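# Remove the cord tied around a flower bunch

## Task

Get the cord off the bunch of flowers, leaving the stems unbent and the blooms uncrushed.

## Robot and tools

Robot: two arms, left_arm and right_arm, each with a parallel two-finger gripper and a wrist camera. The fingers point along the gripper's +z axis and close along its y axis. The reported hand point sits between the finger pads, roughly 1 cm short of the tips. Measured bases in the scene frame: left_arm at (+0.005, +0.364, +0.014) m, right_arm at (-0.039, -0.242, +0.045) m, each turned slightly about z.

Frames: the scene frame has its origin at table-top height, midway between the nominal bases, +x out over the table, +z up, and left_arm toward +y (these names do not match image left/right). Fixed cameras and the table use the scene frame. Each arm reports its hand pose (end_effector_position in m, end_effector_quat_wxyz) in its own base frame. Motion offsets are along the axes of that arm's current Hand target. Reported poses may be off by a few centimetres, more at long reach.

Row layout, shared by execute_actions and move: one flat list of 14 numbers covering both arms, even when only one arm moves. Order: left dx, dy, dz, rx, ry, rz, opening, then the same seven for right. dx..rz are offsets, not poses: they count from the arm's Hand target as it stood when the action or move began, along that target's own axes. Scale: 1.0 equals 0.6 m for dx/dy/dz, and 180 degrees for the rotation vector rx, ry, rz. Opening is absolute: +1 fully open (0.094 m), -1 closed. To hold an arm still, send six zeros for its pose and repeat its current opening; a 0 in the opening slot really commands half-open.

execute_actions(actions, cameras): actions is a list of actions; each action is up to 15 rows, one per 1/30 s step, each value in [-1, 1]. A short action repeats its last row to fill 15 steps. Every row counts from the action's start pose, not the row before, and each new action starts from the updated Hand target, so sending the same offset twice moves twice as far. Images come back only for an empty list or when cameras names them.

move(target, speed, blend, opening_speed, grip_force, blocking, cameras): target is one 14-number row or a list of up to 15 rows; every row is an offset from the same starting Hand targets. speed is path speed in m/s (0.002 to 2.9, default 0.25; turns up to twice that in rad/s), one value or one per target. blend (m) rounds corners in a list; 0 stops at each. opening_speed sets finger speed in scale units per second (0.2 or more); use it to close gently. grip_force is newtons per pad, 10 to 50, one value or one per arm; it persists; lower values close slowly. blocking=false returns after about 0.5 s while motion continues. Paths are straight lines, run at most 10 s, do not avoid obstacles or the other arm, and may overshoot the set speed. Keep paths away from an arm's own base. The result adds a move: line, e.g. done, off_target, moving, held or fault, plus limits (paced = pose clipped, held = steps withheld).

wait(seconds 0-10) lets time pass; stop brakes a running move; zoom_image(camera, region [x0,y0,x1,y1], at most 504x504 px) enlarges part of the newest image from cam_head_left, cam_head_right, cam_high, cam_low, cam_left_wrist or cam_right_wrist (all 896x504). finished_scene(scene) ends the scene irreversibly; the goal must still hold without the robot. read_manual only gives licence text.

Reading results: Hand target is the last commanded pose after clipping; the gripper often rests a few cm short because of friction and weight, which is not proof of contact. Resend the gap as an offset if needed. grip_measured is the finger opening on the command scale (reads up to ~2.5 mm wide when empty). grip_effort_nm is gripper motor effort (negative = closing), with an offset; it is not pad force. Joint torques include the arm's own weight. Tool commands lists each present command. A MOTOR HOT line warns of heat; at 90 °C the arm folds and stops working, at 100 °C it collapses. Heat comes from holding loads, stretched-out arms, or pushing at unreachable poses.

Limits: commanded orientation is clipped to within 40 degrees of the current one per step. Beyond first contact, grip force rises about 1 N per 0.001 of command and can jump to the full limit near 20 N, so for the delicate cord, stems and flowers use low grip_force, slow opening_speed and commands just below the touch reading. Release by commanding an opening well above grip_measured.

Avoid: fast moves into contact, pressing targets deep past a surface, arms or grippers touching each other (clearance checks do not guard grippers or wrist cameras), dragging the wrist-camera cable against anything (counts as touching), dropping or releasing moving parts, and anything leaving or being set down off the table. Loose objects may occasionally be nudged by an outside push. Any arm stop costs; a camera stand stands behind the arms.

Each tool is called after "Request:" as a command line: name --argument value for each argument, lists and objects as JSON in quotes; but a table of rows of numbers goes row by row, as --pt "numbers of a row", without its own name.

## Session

Request:
execute_actions --actions '[]'

Request:
zoom_image --camera "cam_head_left" --region '[340, 110, 580, 310]'

Scene clock: 0.00 s.
left_arm: end_effector_position=(+0.3897, +0.0398, +0.0920) grip_measured=+1.000 grip_effort_nm=n/a end_effector_quat_wxyz=(+0.574, -0.086, +0.812, +0.063) | right_arm: end_effector_position=(+0.3879, -0.0586, +0.0967) grip_measured=+1.000 grip_effort_nm=n/a end_effector_quat_wxyz=(+0.589, +0.144, +0.790, -0.086)
Joint positions: left_arm=[0.013 1.543 0.343 0.855 -0.189 -0.064 0.094] | right_arm=[-0.019 1.574 0.335 0.929 0.293 0.127 0.094]
Joint velocities: within noise
Joint torques (N m): no reading
Heat: left arm: 28 °C; right arm: 25 °C.
Hand target: left_arm +0.3939, +0.0413, +0.1035; +0.587, -0.090, +0.802, +0.063 | right_arm +0.3920, -0.0580, +0.1061; +0.600, +0.146, +0.783, -0.082
Tool commands: left_gripper/opening=+1.0 right_gripper/opening=+1.0

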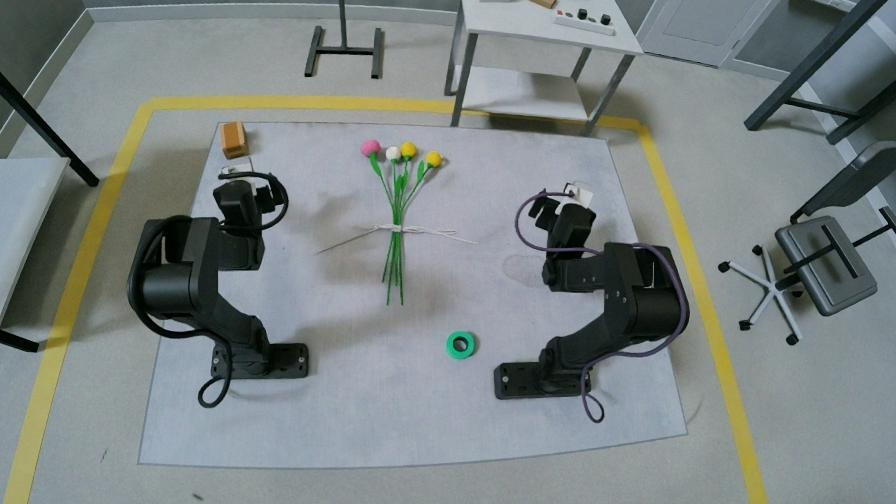

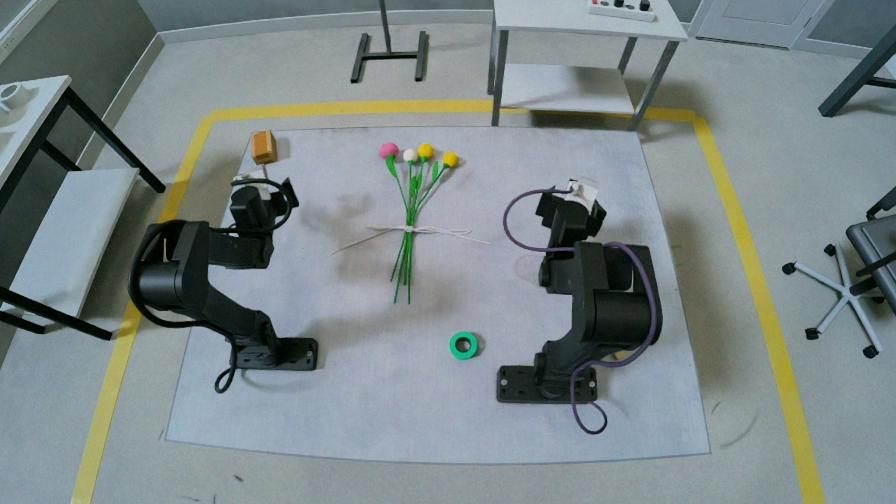

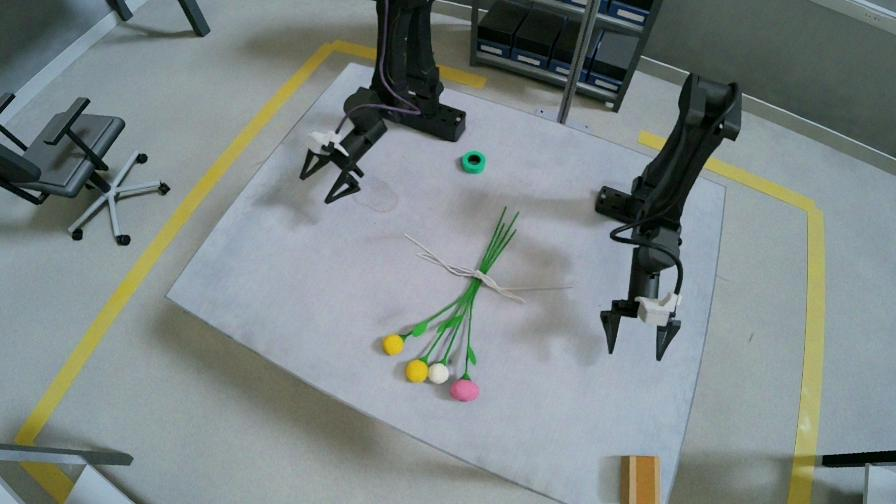

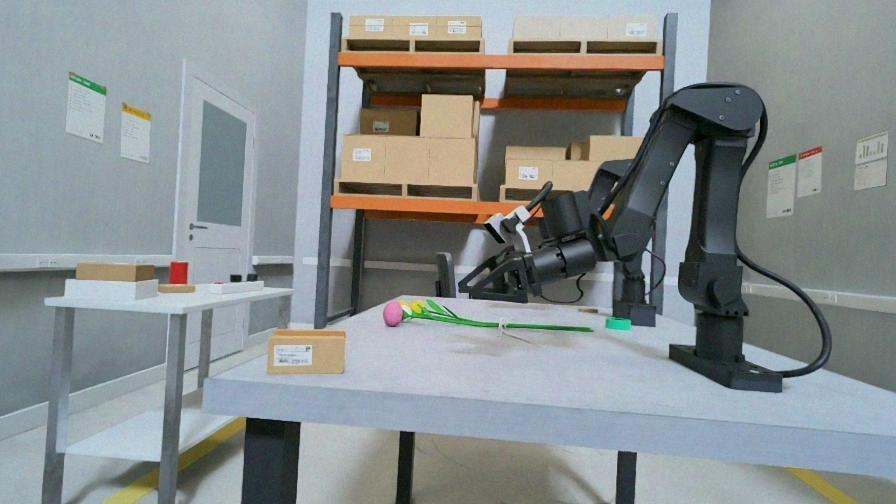

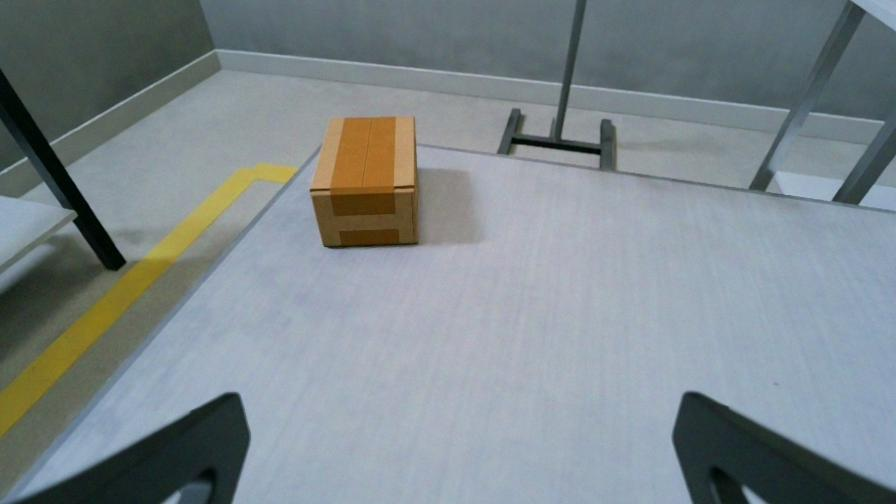

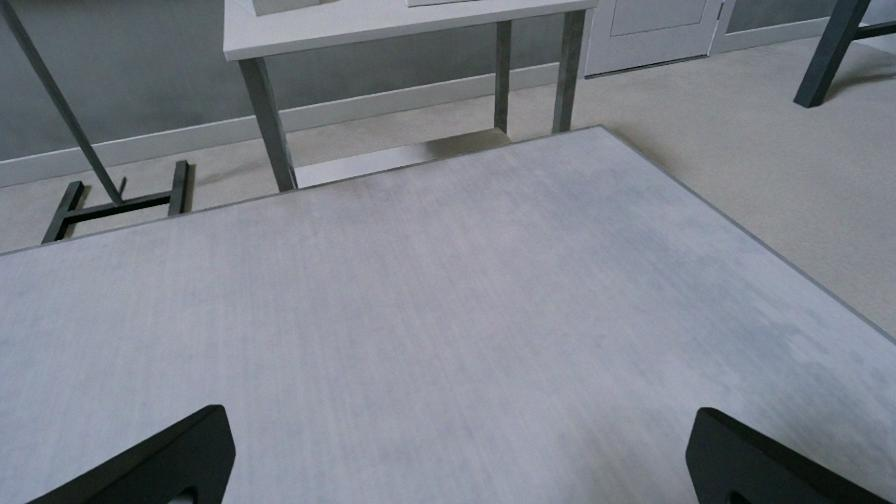

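Scaled by 2.100 from the camera's 896x504 image, which has a finer 1280x720 frame.

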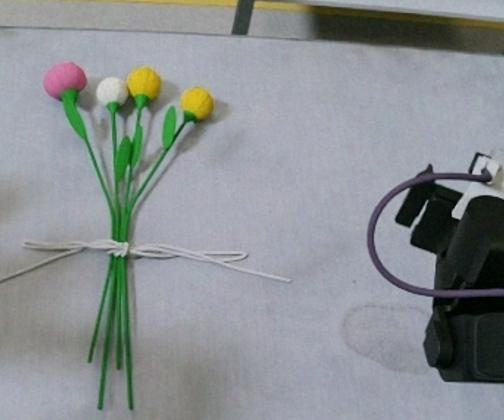

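Request:
move --target '[0.089,-0.265,-0.258,0.269,0.3365,0.37,1,0.111,0.259,-0.159,-0.327,0.323,-0.45,1]' --speed 0.5 --cameras '["cam_head_left","cam_left_wrist","cam_right_wrist"]'

Scene clock: 6.07 s.
left_arm: end_effector_position=(+0.2653, -0.1450, +0.0924) grip_measured=+1.000 grip_effort_nm=0.00 end_effector_quat_wxyz=(-0.003, +0.533, +0.846, +0.007) | right_arm: end_effector_position=(+0.3310, +0.1258, +0.0672) grip_measured=+1.000 grip_effort_nm=0.02 end_effector_quat_wxyz=(-0.008, -0.606, +0.796, +0.005)
Joint positions: left_arm=[-0.512 1.701 1.312 -1.187 -0.014 0.612 0.094] | right_arm=[0.358 1.923 1.489 -1.154 -0.004 -0.944 0.094]
Joint torques (N m): left_arm=[-0.21 -5.86 9.51 -0.07 0.11 0.04] | right_arm=[-0.03 -7.36 7.62 -0.06 0.08 -0.14]
Heat: left arm: 29 °C; right arm: 25 °C.
Hand target: left_arm +0.2690, -0.1497, +0.1003; +0.000, +0.537, +0.843, +0.000 | right_arm +0.3397, +0.1262, +0.0747; +0.000, -0.610, +0.793, +0.000
Off the commanded pose: left_arm 0.010 m, 1 deg | right_arm 0.012 m, 1 deg.
move: off_target (right_arm)
Images, in order (width x height): cam_head_left 896x504, cam_left_wrist 896x504, cam_right_wrist 896x504.

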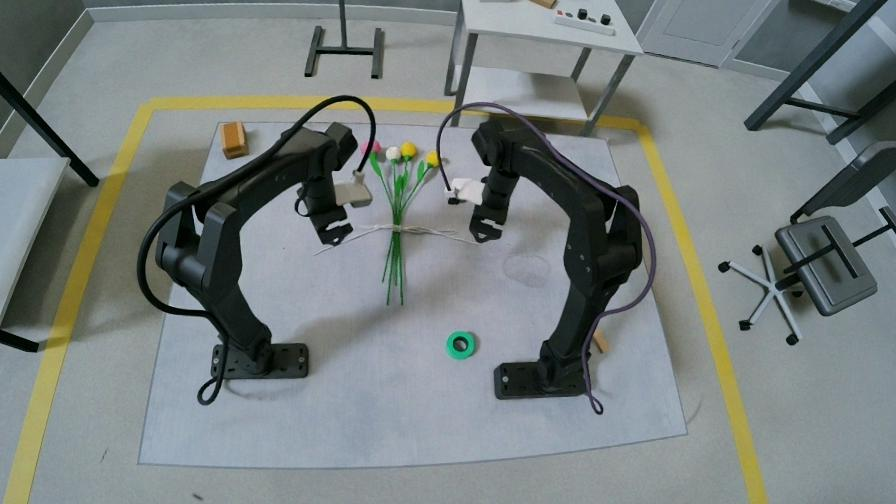

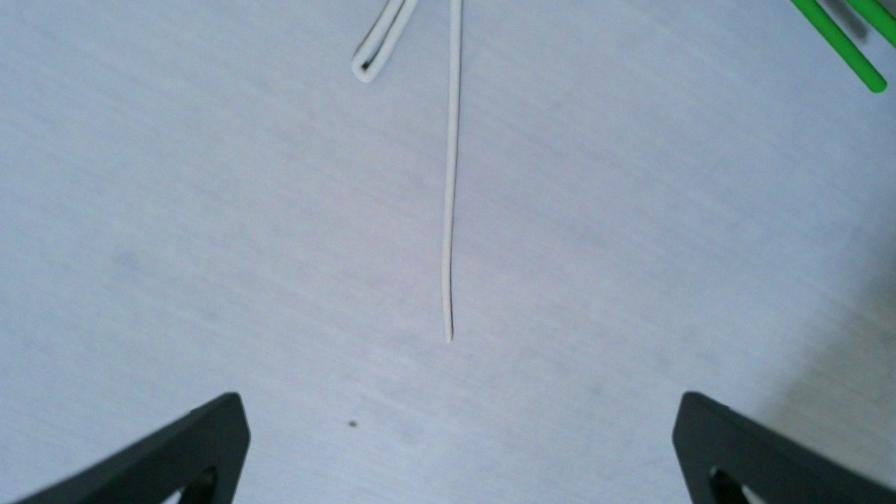

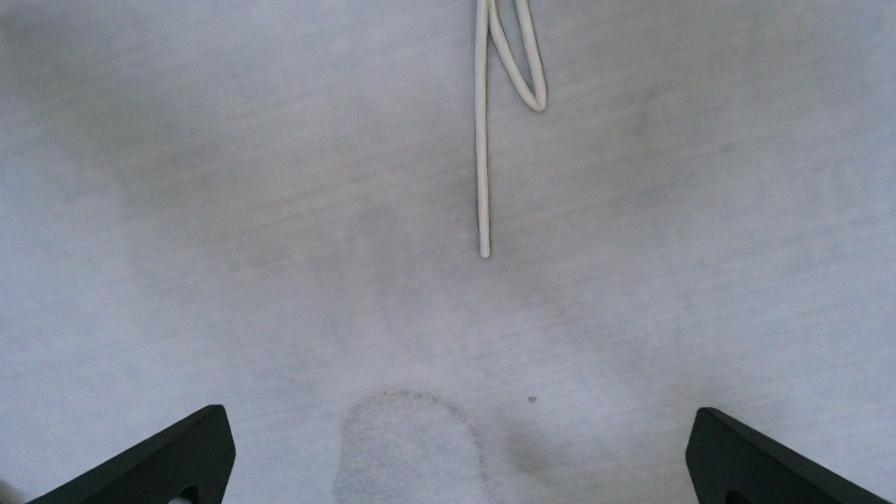

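Request:
move --target '[0.03,0.008,0.155,0,0,0,0,-0.022,-0.0175,0.155,0,0,0,0]' --speed 0.2 --cameras '["cam_left_wrist","cam_right_wrist"]'

Scene clock: 8.40 s.
left_arm: end_effector_position=(+0.2610, -0.1263, +0.0111) grip_measured=+0.003 grip_effort_nm=-0.15 end_effector_quat_wxyz=(-0.013, +0.533, +0.846, +0.006) | right_arm: end_effector_position=(+0.3512, +0.1331, -0.0166) grip_measured=+0.002 grip_effort_nm=-0.06 end_effector_quat_wxyz=(-0.007, -0.606, +0.796, +0.004)
Joint positions: left_arm=[-0.463 1.77 1.053 -0.878 -0.014 0.662 0.047] | right_arm=[0.358 2.103 1.402 -0.886 -0.003 -0.944 0.047]
Joint torques (N m): left_arm=[0.47 -6.17 3.81 0.53 0.11 0.05] | right_arm=[0.47 -8.95 3.4 0.28 0.05 0.01]
Heat: left arm: 29 °C; right arm: 26 °C.
Hand target: left_arm +0.2657, -0.1314, +0.0073; +0.000, +0.537, +0.843, +0.000 | right_arm +0.3532, +0.1363, -0.0183; +0.000, -0.610, +0.793, +0.000
Off the commanded pose: left_arm 0.008 m, 2 deg | right_arm 0.004 m, 1 deg.
move: done
Images, in order (width x height): cam_left_wrist 896x504, cam_right_wrist 896x504.

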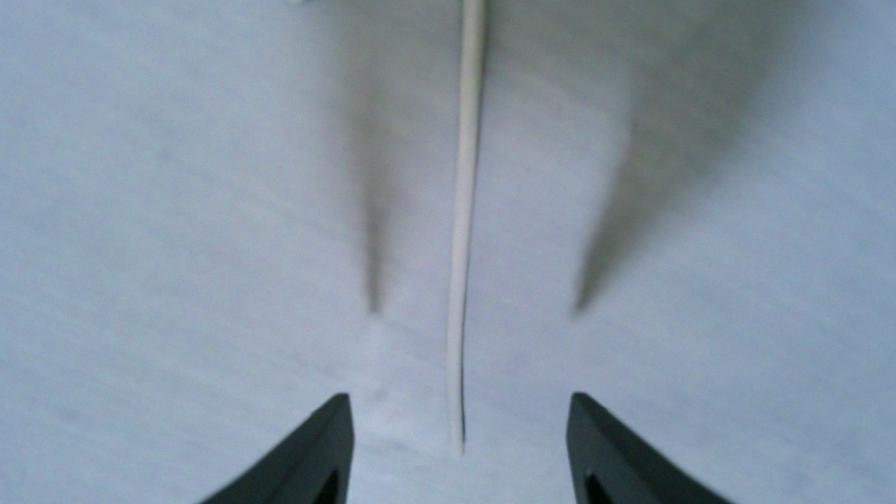

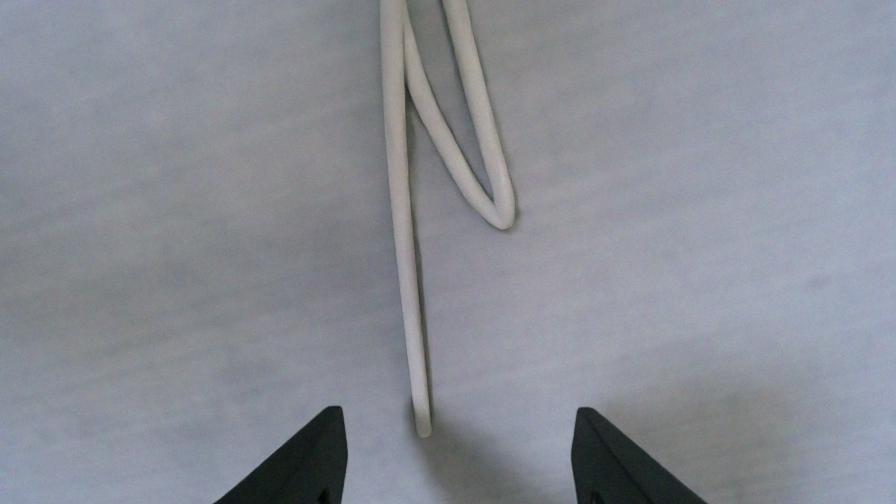

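Request:
move --pt "0 0.003 0.053 0 0 0 -0.3 0 0.0167 0.053 0 0 0 -0.3" --pt "0 0.003 0.056 0 0 0 -1 0 0.0167 0.056 0 0 0 -1" --speed 0.08 --opening_speed 1.2 --cameras '["cam_left_wrist","cam_right_wrist"]'

Scene clock: 11.37 s.
left_arm: end_effector_position=(+0.2617, -0.1287, -0.0083) grip_measured=-0.953 grip_effort_nm=-1.03 end_effector_quat_wxyz=(-0.010, +0.537, +0.844, +0.001) | right_arm: end_effector_position=(+0.3447, +0.1355, -0.0399) grip_measured=-0.939 grip_effort_nm=-1.01 end_effector_quat_wxyz=(-0.003, -0.607, +0.795, -0.002)
Joint positions: left_arm=[-0.463 1.809 1.013 -0.794 -0.004 0.671 0.002] | right_arm=[0.375 2.12 1.323 -0.78 0.006 -0.93 0.003]
Joint torques (N m): left_arm=[0.53 -4.31 1.7 0.95 0.09 0.05] | right_arm=[0.46 -7.5 2.11 0.52 -0.02 0.07]
Heat: left arm: 29 °C; right arm: 25 °C.
Hand target: left_arm +0.2674, -0.1306, -0.0263; +0.000, +0.537, +0.843, +0.000 | right_arm +0.3435, +0.1389, -0.0519; +0.000, -0.610, +0.793, +0.000
Off the commanded pose: left_arm 0.019 m, 1 deg | right_arm 0.012 m, 1 deg.
move: off_target (left_arm, right_arm); target 2's new opening was sent with left_arm's hand 0.020 m and 2 deg from that target
Images, in order (width x height): cam_left_wrist 896x504, cam_right_wrist 896x504.

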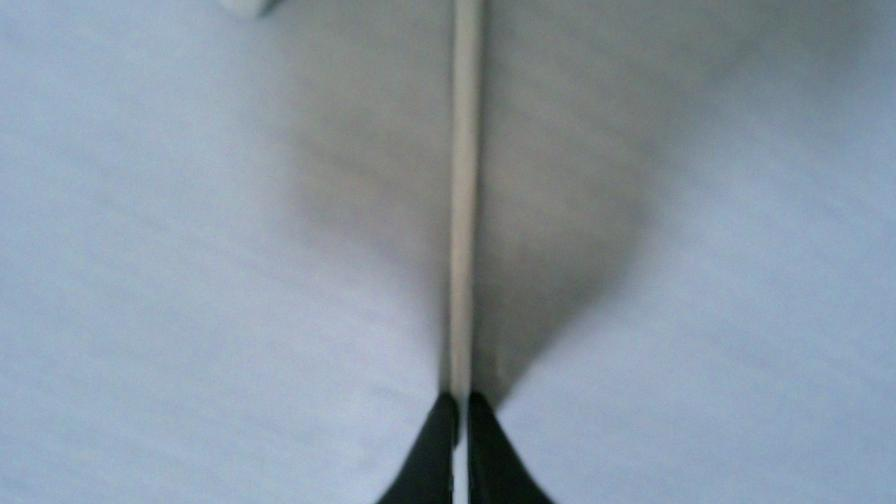

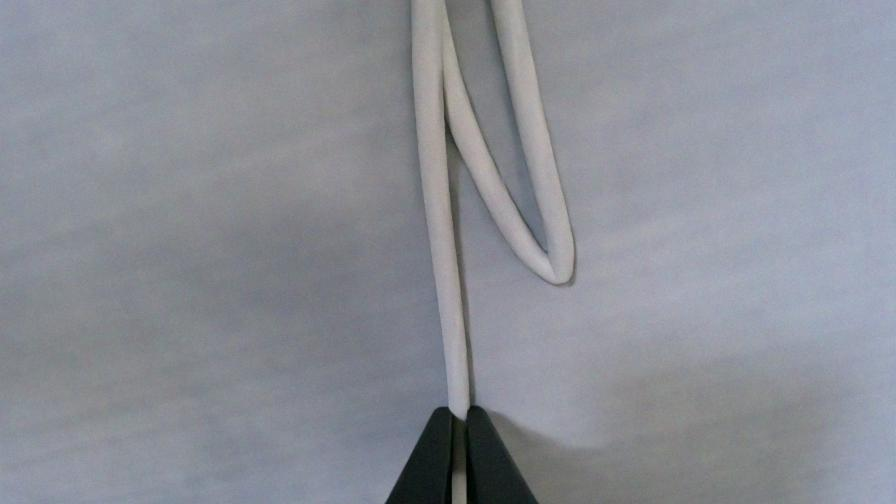

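Request:
move --pt "0.022 0.142 -0.094 0 0 0 -1 0.063 -0.08 -0.078 0 0 0 -1" --pt "0.245 0.254 -0.094 0 0 0 -1 0.302 -0.153 -0.078 0 0 0 -1" --speed 0.12 --blend '[0.03,0]' --cameras '["cam_head_left","cam_high"]'

Request:
zoom_image --camera "cam_high" --region '[420, 220, 540, 330]'

Scene clock: 15.27 s.
left_arm: end_effector_position=(+0.3377, +0.0679, +0.0252) grip_measured=-0.953 grip_effort_nm=-1.03 end_effector_quat_wxyz=(+0.000, +0.530, +0.848, +0.003) | right_arm: end_effector_position=(+0.3760, -0.0604, -0.0137) grip_measured=-0.939 grip_effort_nm=-1.02 end_effector_quat_wxyz=(-0.008, -0.602, +0.799, +0.006)
Joint positions: left_arm=[0.194 1.913 1.301 -0.955 -0.004 1.312 0.002] | right_arm=[-0.16 2.12 1.441 -0.913 0.003 -1.451 0.003]
Joint torques (N m): left_arm=[-0.02 -7.08 9.09 -0.08 0.01 0.04] | right_arm=[0.44 -9.11 7.02 -0.11 0 -0.14]
Heat: left arm: 29 °C; right arm: 26 °C.
Hand target: left_arm +0.3434, +0.0670, +0.0300; +0.000, +0.537, +0.843, +0.000 | right_arm +0.3857, -0.0598, -0.0051; +0.000, -0.610, +0.793, +0.000
Off the commanded pose: left_arm 0.008 m, 1 deg | right_arm 0.013 m, 2 deg.
move: off_target (right_arm)
Images, in order (width x height): cam_head_left 896x504, cam_high 896x504.

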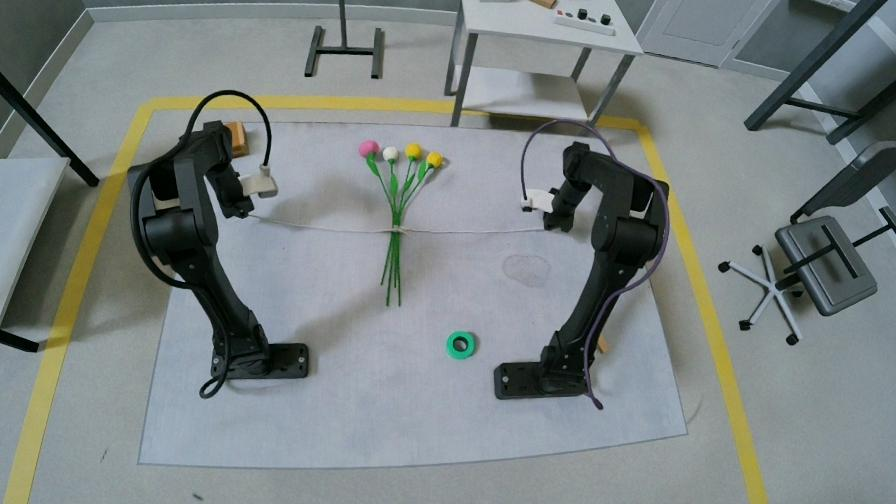

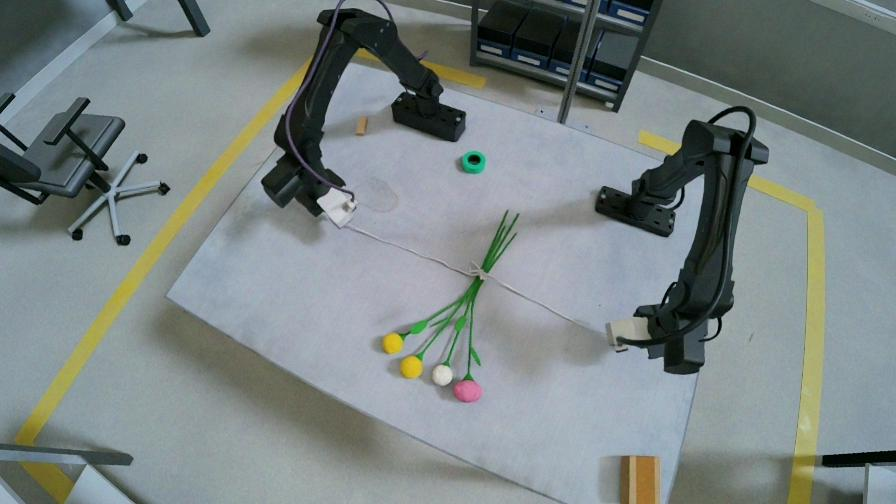

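Scaled by 4.200 from the camera's 896x504 image, which has a finer 1280x720 frame.

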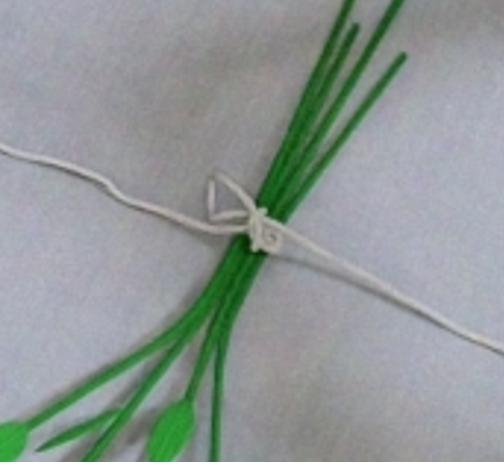

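Request:
move --target '[0.05,0.025,0,0,0,0,-1,0.07,-0.02,0,0,0,0,-1]' --speed 0.08 --cameras '["cam_head_left","cam_high"]'

Request:
zoom_image --camera "cam_high" --region '[420, 220, 540, 330]'

Scene clock: 17.03 s.
left_arm: end_effector_position=(+0.3388, +0.1010, +0.0253) grip_measured=-0.953 grip_effort_nm=-1.03 end_effector_quat_wxyz=(+0.000, +0.531, +0.847, +0.004) | right_arm: end_effector_position=(+0.3776, -0.1038, -0.0105) grip_measured=-0.939 grip_effort_nm=-1.01 end_effector_quat_wxyz=(-0.005, -0.601, +0.799, +0.004)
Joint positions: left_arm=[0.284 1.944 1.344 -0.966 -0.005 1.404 0.002] | right_arm=[-0.269 2.144 1.495 -0.933 0.003 -1.559 0.003]
Joint torques (N m): left_arm=[0.27 -7.34 9.16 -0.11 0.01 0.05] | right_arm=[0.13 -8.65 7.21 -0.09 0.01 -0.12]
Heat: left arm: 29 °C; right arm: 26 °C.
Hand target: left_arm +0.3444, +0.1005, +0.0300; +0.000, +0.537, +0.843, +0.000 | right_arm +0.3865, -0.1035, -0.0051; +0.000, -0.610, +0.793, +0.000
Off the commanded pose: left_arm 0.007 m, 1 deg | right_arm 0.010 m, 1 deg.
move: done
Images, in order (width x height): cam_head_left 896x504, cam_high 896x504.

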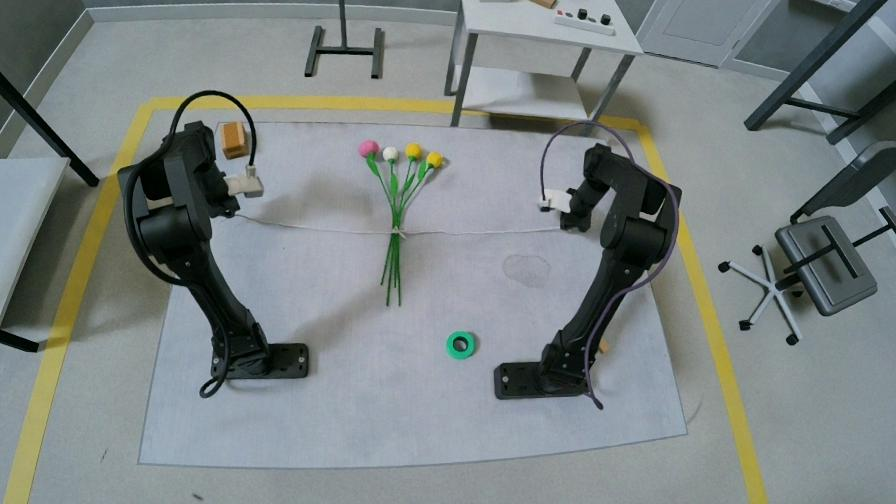

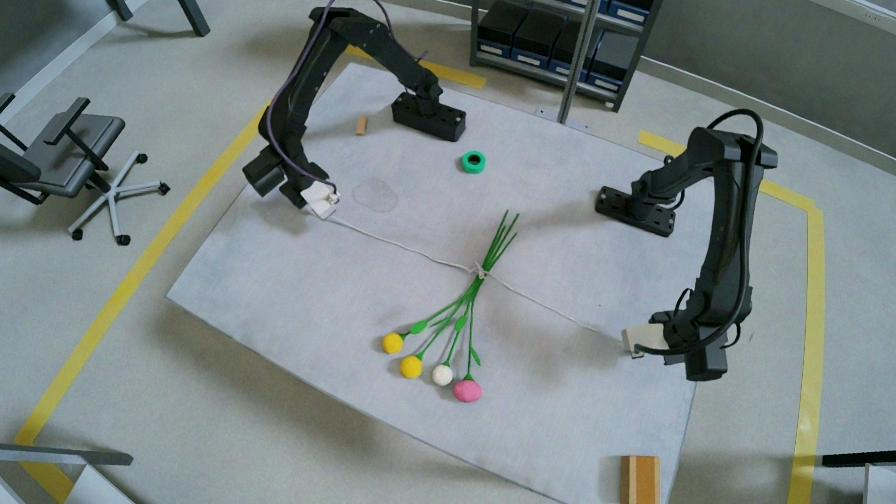

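Scaled by 4.200 from the camera's 896x504 image, which has a finer 1280x720 frame.

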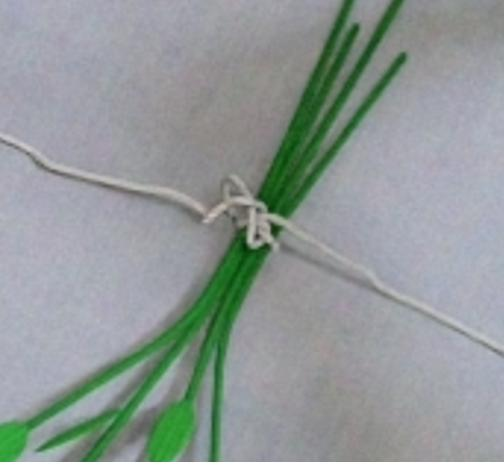

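Request:
move --target '[0.045,0.022,0,0,0,0,-1,0.054,-0.015,0,0,0,0,-1]' --speed 0.08 --cameras '["cam_head_left","cam_high"]'

Request:
zoom_image --camera "cam_high" --region '[420, 220, 540, 330]'

Request:
zoom_image --camera "cam_head_left" --region '[350, 180, 450, 280]'

Scene clock: 19.17 s.
left_arm: end_effector_position=(+0.3397, +0.1308, +0.0257) grip_measured=-0.953 grip_effort_nm=-1.03 end_effector_quat_wxyz=(+0.000, +0.531, +0.847, +0.005) | right_arm: end_effector_position=(+0.3798, -0.1332, -0.0102) grip_measured=-0.939 grip_effort_nm=-1.02 end_effector_quat_wxyz=(-0.004, -0.605, +0.796, +0.003)
Joint positions: left_arm=[0.362 1.979 1.397 -0.981 -0.005 1.482 0.002] | right_arm=[-0.338 2.181 1.556 -0.956 0.003 -1.637 0.003]
Joint torques (N m): left_arm=[0.14 -7.54 9.16 -0.11 0.02 0.06] | right_arm=[0.08 -8.91 7.31 -0.06 0.01 -0.15]
Heat: left arm: 29 °C; right arm: 26 °C.
Hand target: left_arm +0.3449, +0.1306, +0.0300; +0.000, +0.537, +0.843, +0.000 | right_arm +0.3869, -0.1371, -0.0052; +0.000, -0.610, +0.793, +0.000
Off the commanded pose: left_arm 0.007 m, 1 deg | right_arm 0.010 m, 1 deg.
move: done
Images, in order (width x height): cam_head_left 896x504, cam_high 896x504.

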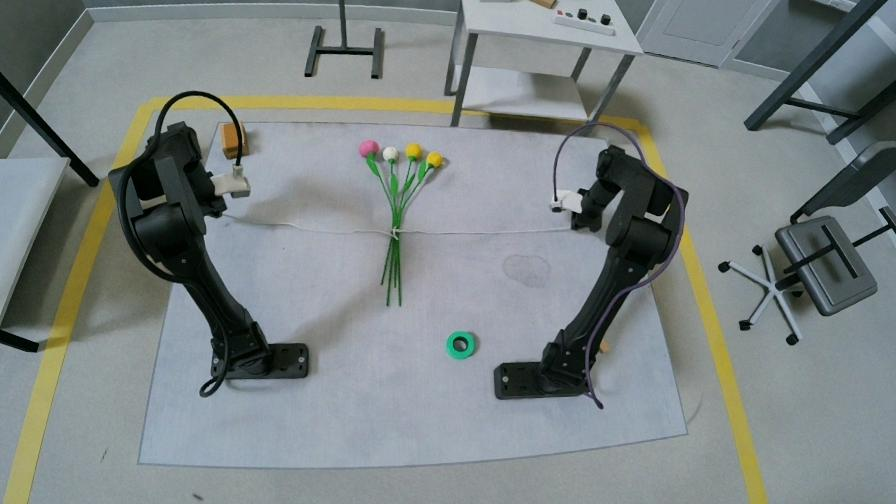

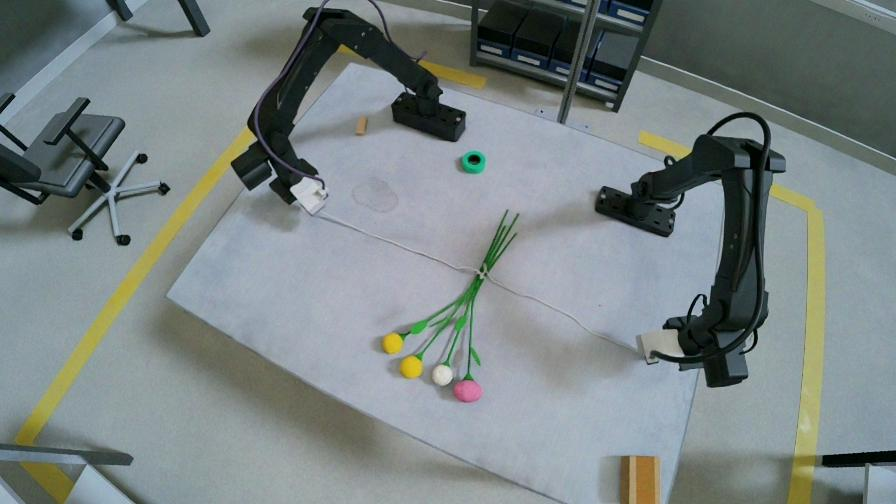

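Scaled by 4.200 from the camera's 896x504 image, which has a finer 1280x720 frame.

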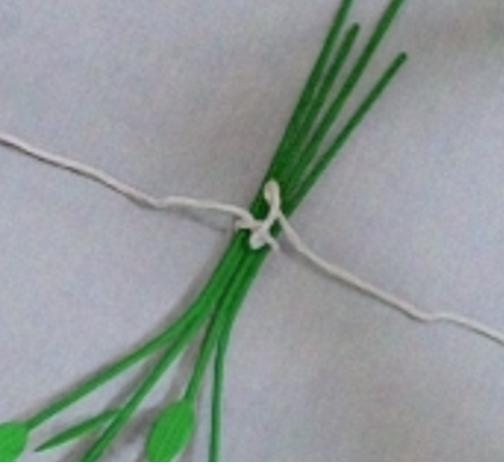

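Scaled by 5.040 from the camera's 896x504 image, which has a finer 1280x720 frame.

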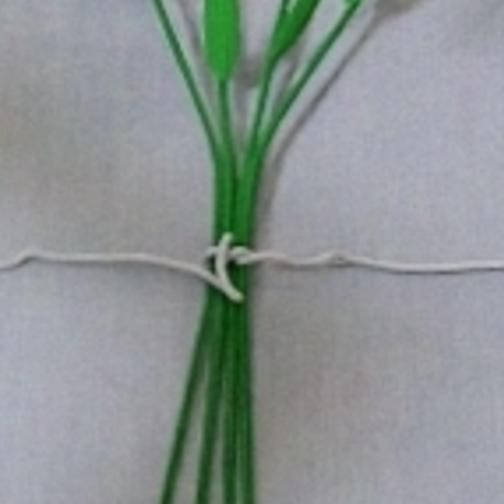

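Request:
move --pt "0 0 0.07 0 0 0 -1 0 0 0 0 0 0 -1" --pt "0 0 0.07 0 0 0 0.2 0 0 0 0 0 0 -1" --pt "0 0 -0.09 0 0 0 0.2 0 0 0 0 0 0 -1" --pt "-0.64 -0.398 -0.09 0 0 -0.361 0.2 0 0 0 0 0 0 -1" --speed '[0.12,0.12,0.2,0.4]' --blend '[0,0,0.03,0]' --cameras '["cam_left_wrist","cam_head_left","cam_high"]'

Scene clock: 25.43 s.
left_arm: end_effector_position=(+0.2848, -0.3198, +0.0817) grip_measured=+0.197 grip_effort_nm=0.15 end_effector_quat_wxyz=(-0.003, +0.009, +1.000, -0.009) | right_arm: end_effector_position=(+0.3798, -0.1332, -0.0102) grip_measured=-0.939 grip_effort_nm=-1.01 end_effector_quat_wxyz=(-0.004, -0.605, +0.796, +0.003)
Joint positions: left_arm=[-0.839 2.194 1.95 -1.319 0.016 -0.82 0.056] | right_arm=[-0.338 2.181 1.556 -0.956 0.003 -1.637 0.003]
Joint torques (N m): left_arm=[0.55 -9.25 9.55 -0.08 -0.08 -0.1] | right_arm=[0.21 -8.91 7.23 -0.08 0 -0.13]
Heat: left arm: 30 °C; right arm: 27 °C.
Hand target: left_arm +0.2906, -0.3184, +0.0842; +0.000, +0.000, +1.000, +0.000 | right_arm +0.3869, -0.1371, -0.0052; +0.000, -0.610, +0.793, +0.000
Off the commanded pose: left_arm 0.006 m, 1 deg | right_arm 0.010 m, 1 deg.
move: done
Images, in order (width x height): cam_head_left 896x504, cam_high 896x504, cam_left_wrist 896x504.

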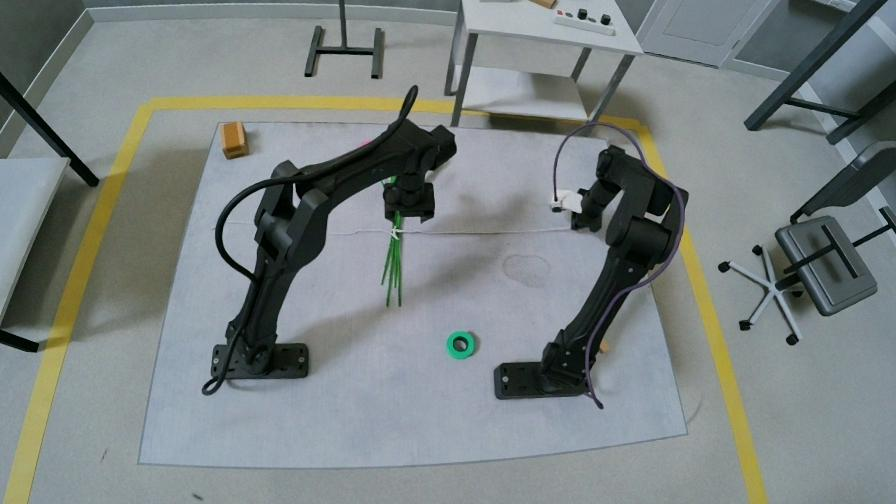

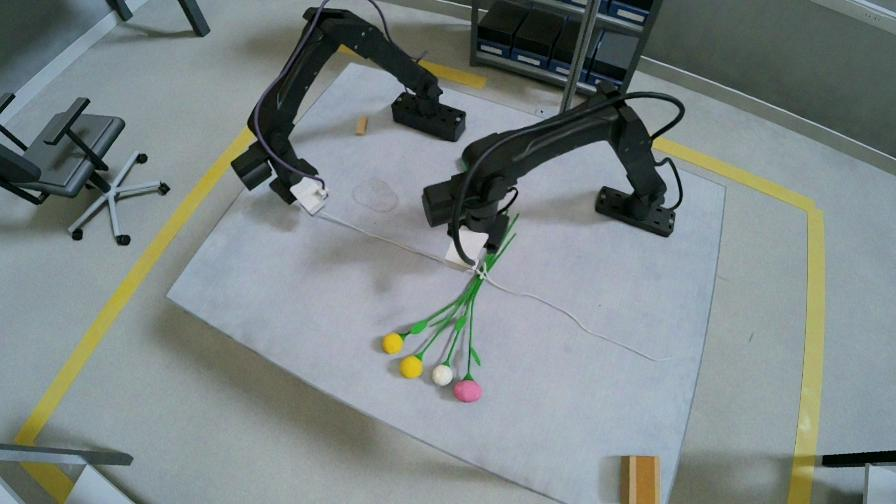

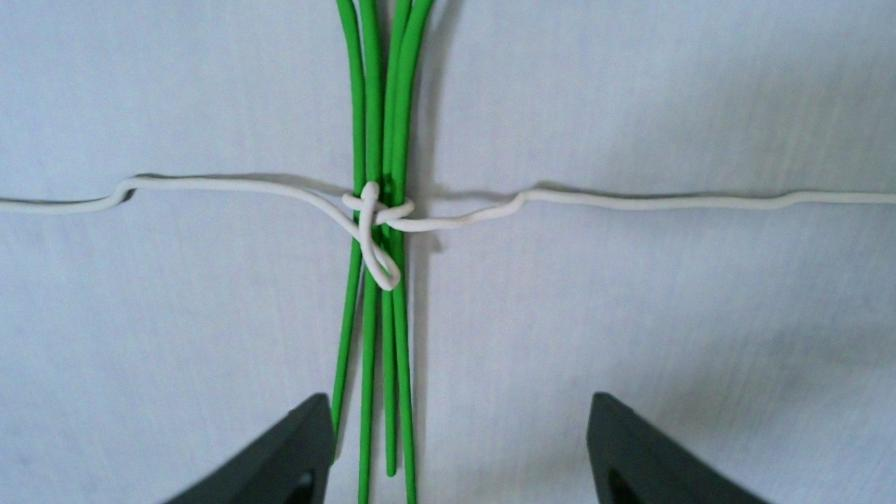

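Request:
move --target '[0.033,0.05,0.177,0,0,0,0.2,0,0,0,0,0,0,-1]' --speed 0.12 --cameras '["cam_left_wrist"]'

Scene clock: 27.63 s.
left_arm: end_effector_position=(+0.2578, -0.2861, -0.0091) grip_measured=+0.197 grip_effort_nm=0.14 end_effector_quat_wxyz=(-0.024, +0.006, +1.000, +0.009) | right_arm: end_effector_position=(+0.3798, -0.1332, -0.0102) grip_measured=-0.939 grip_effort_nm=-1.01 end_effector_quat_wxyz=(-0.004, -0.605, +0.796, +0.003)
Joint positions: left_arm=[-0.83 2.151 1.51 -0.977 0.022 -0.817 0.056] | right_arm=[-0.338 2.181 1.556 -0.956 0.003 -1.637 0.003]
Joint torques (N m): left_arm=[0.47 -8.88 2.15 0.93 -0.13 -0.01] | right_arm=[0.2 -8.88 7.25 -0.09 0 -0.16]
Heat: left arm: 30 °C; right arm: 27 °C.
Hand target: left_arm +0.2709, -0.2884, -0.0221; +0.000, +0.000, +1.000, +0.000 | right_arm +0.3869, -0.1371, -0.0052; +0.000, -0.610, +0.793, +0.000
Off the commanded pose: left_arm 0.019 m, 3 deg | right_arm 0.010 m, 1 deg.
move: off_target (left_arm)
Images, in order (width x height): cam_left_wrist 896x504.

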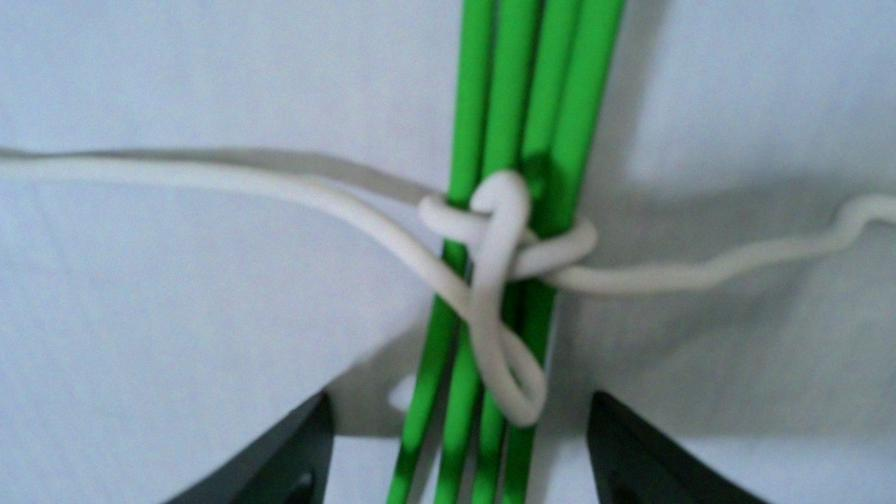

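Request:
move --target '[0,0,0,0,0,0,0.0,0.367,-0.068,-0.033,0,0,0.2,-1]' --speed 0.1 --cameras '["cam_left_wrist","cam_head_left","cam_high"]'

Scene clock: 33.97 s.
left_arm: end_effector_position=(+0.2587, -0.2884, -0.0092) grip_measured=+0.003 grip_effort_nm=-0.19 end_effector_quat_wxyz=(-0.020, +0.008, +1.000, +0.007) | right_arm: end_effector_position=(+0.3713, -0.3547, +0.0121) grip_measured=-0.939 grip_effort_nm=-1.01 end_effector_quat_wxyz=(-0.002, -0.340, +0.940, +0.000)
Joint positions: left_arm=[-0.833 2.151 1.51 -0.967 0.021 -0.817 0.047] | right_arm=[-0.763 2.785 2.753 -1.541 0.003 -1.458 0.003]
Joint torques (N m): left_arm=[0.5 -8.96 2.03 0.86 -0.1 0] | right_arm=[-0.68 -11.9 7.65 -0.06 0 0.04]
Heat: left arm: 29 °C; right arm: 27 °C.
Hand target: left_arm +0.2709, -0.2884, -0.0221; +0.000, +0.000, +1.000, +0.000 | right_arm +0.3697, -0.3604, +0.0146; +0.000, -0.335, +0.942, +0.000
Off the commanded pose: left_arm 0.018 m, 3 deg | right_arm 0.006 m, 1 deg.
move: off_target (left_arm)
Images, in order (width x height): cam_head_left 896x504, cam_high 896x504, cam_left_wrist 896x504.

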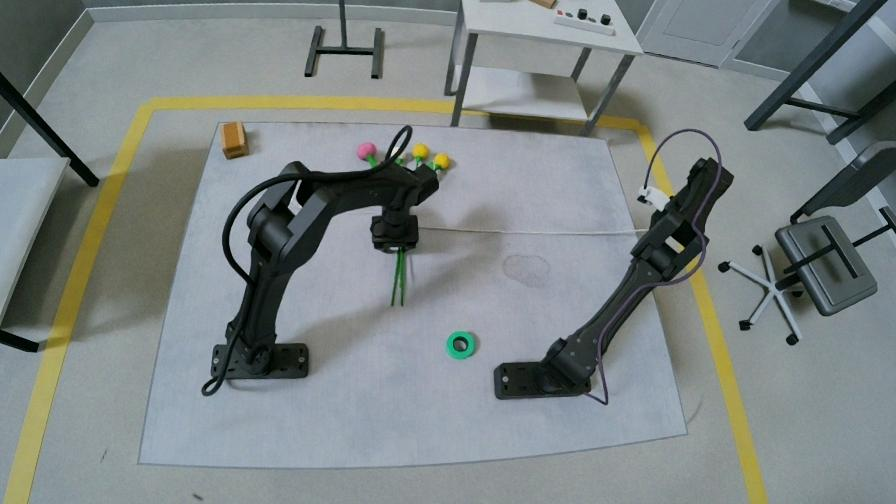

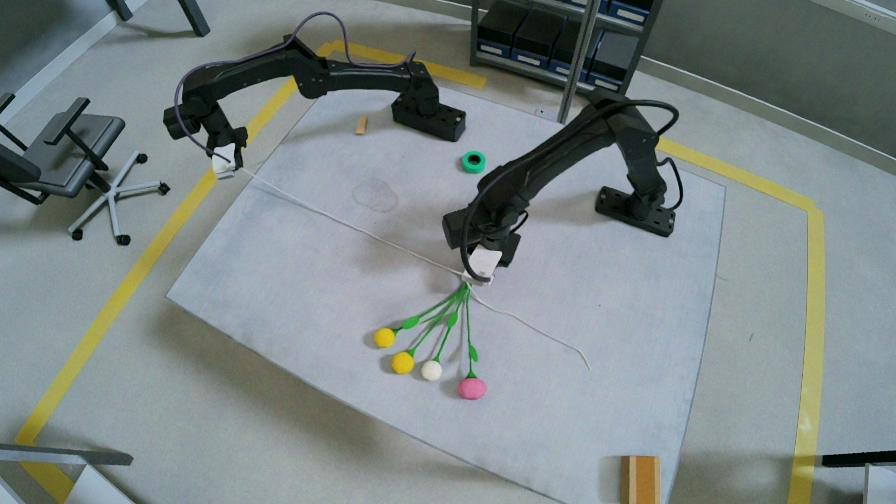

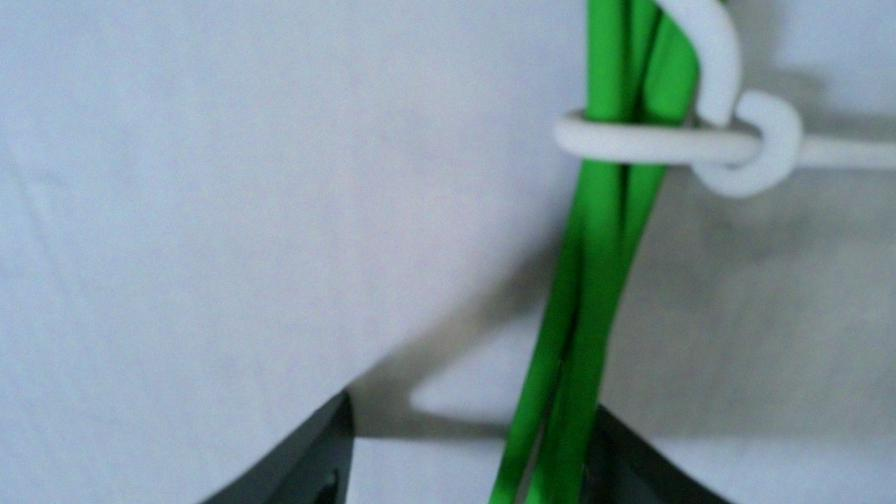

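Request:
move --target '[0,0,0,0,0,0,0.0,0.403,-0.231,-0.175,0.283,-0.0015,0.203,-1]' --speed 0.12 --cameras '["cam_left_wrist","cam_head_left","cam_high"]'

Scene clock: 40.27 s.
left_arm: end_effector_position=(+0.2587, -0.2884, -0.0092) grip_measured=+0.003 grip_effort_nm=-0.18 end_effector_quat_wxyz=(-0.020, +0.008, +1.000, +0.007) | right_arm: end_effector_position=(+0.2708, -0.6021, +0.0969) grip_measured=-0.939 grip_effort_nm=-1.02 end_effector_quat_wxyz=(+0.129, -0.015, +0.923, -0.363)
Joint positions: left_arm=[-0.833 2.151 1.51 -0.967 0.021 -0.817 0.047] | right_arm=[-1.134 2.492 2.233 -0.522 0.055 -1.191 0.003]
Joint torques (N m): left_arm=[0.5 -8.98 2.07 0.88 -0.12 -0.03] | right_arm=[-0.57 -12.72 8.65 1.6 0.11 0.14]
Heat: left arm: 29 °C; right arm: 27 °C.
Hand target: left_arm +0.2709, -0.2884, -0.0221; +0.000, +0.000, +1.000, +0.000 | right_arm +0.2696, -0.6205, +0.1195; +0.144, +0.000, +0.906, -0.397
Off the commanded pose: left_arm 0.018 m, 3 deg | right_arm 0.029 m, 5 deg.
move: off_target (left_arm, right_arm)
Images, in order (width x height): cam_head_left 896x504, cam_high 896x504, cam_left_wrist 896x504.

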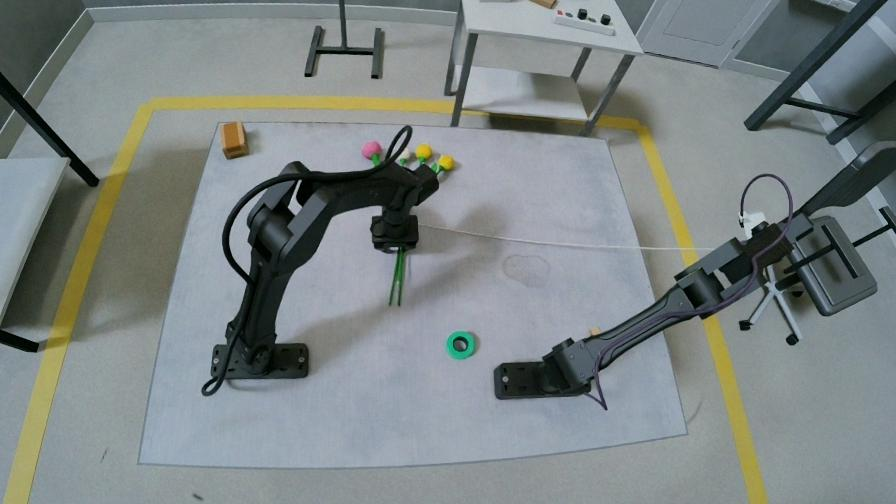

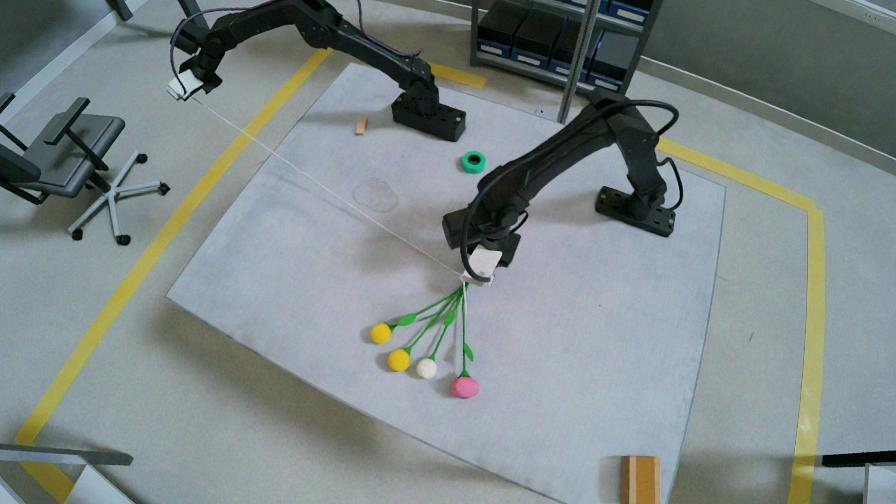

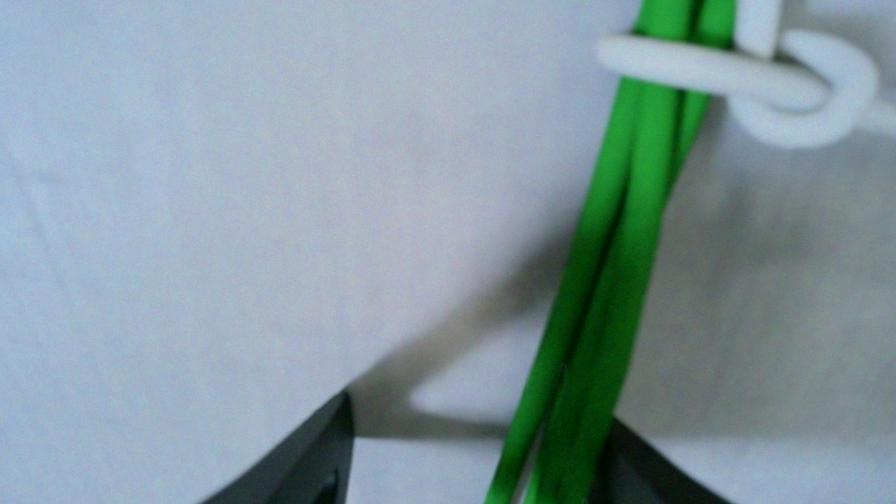

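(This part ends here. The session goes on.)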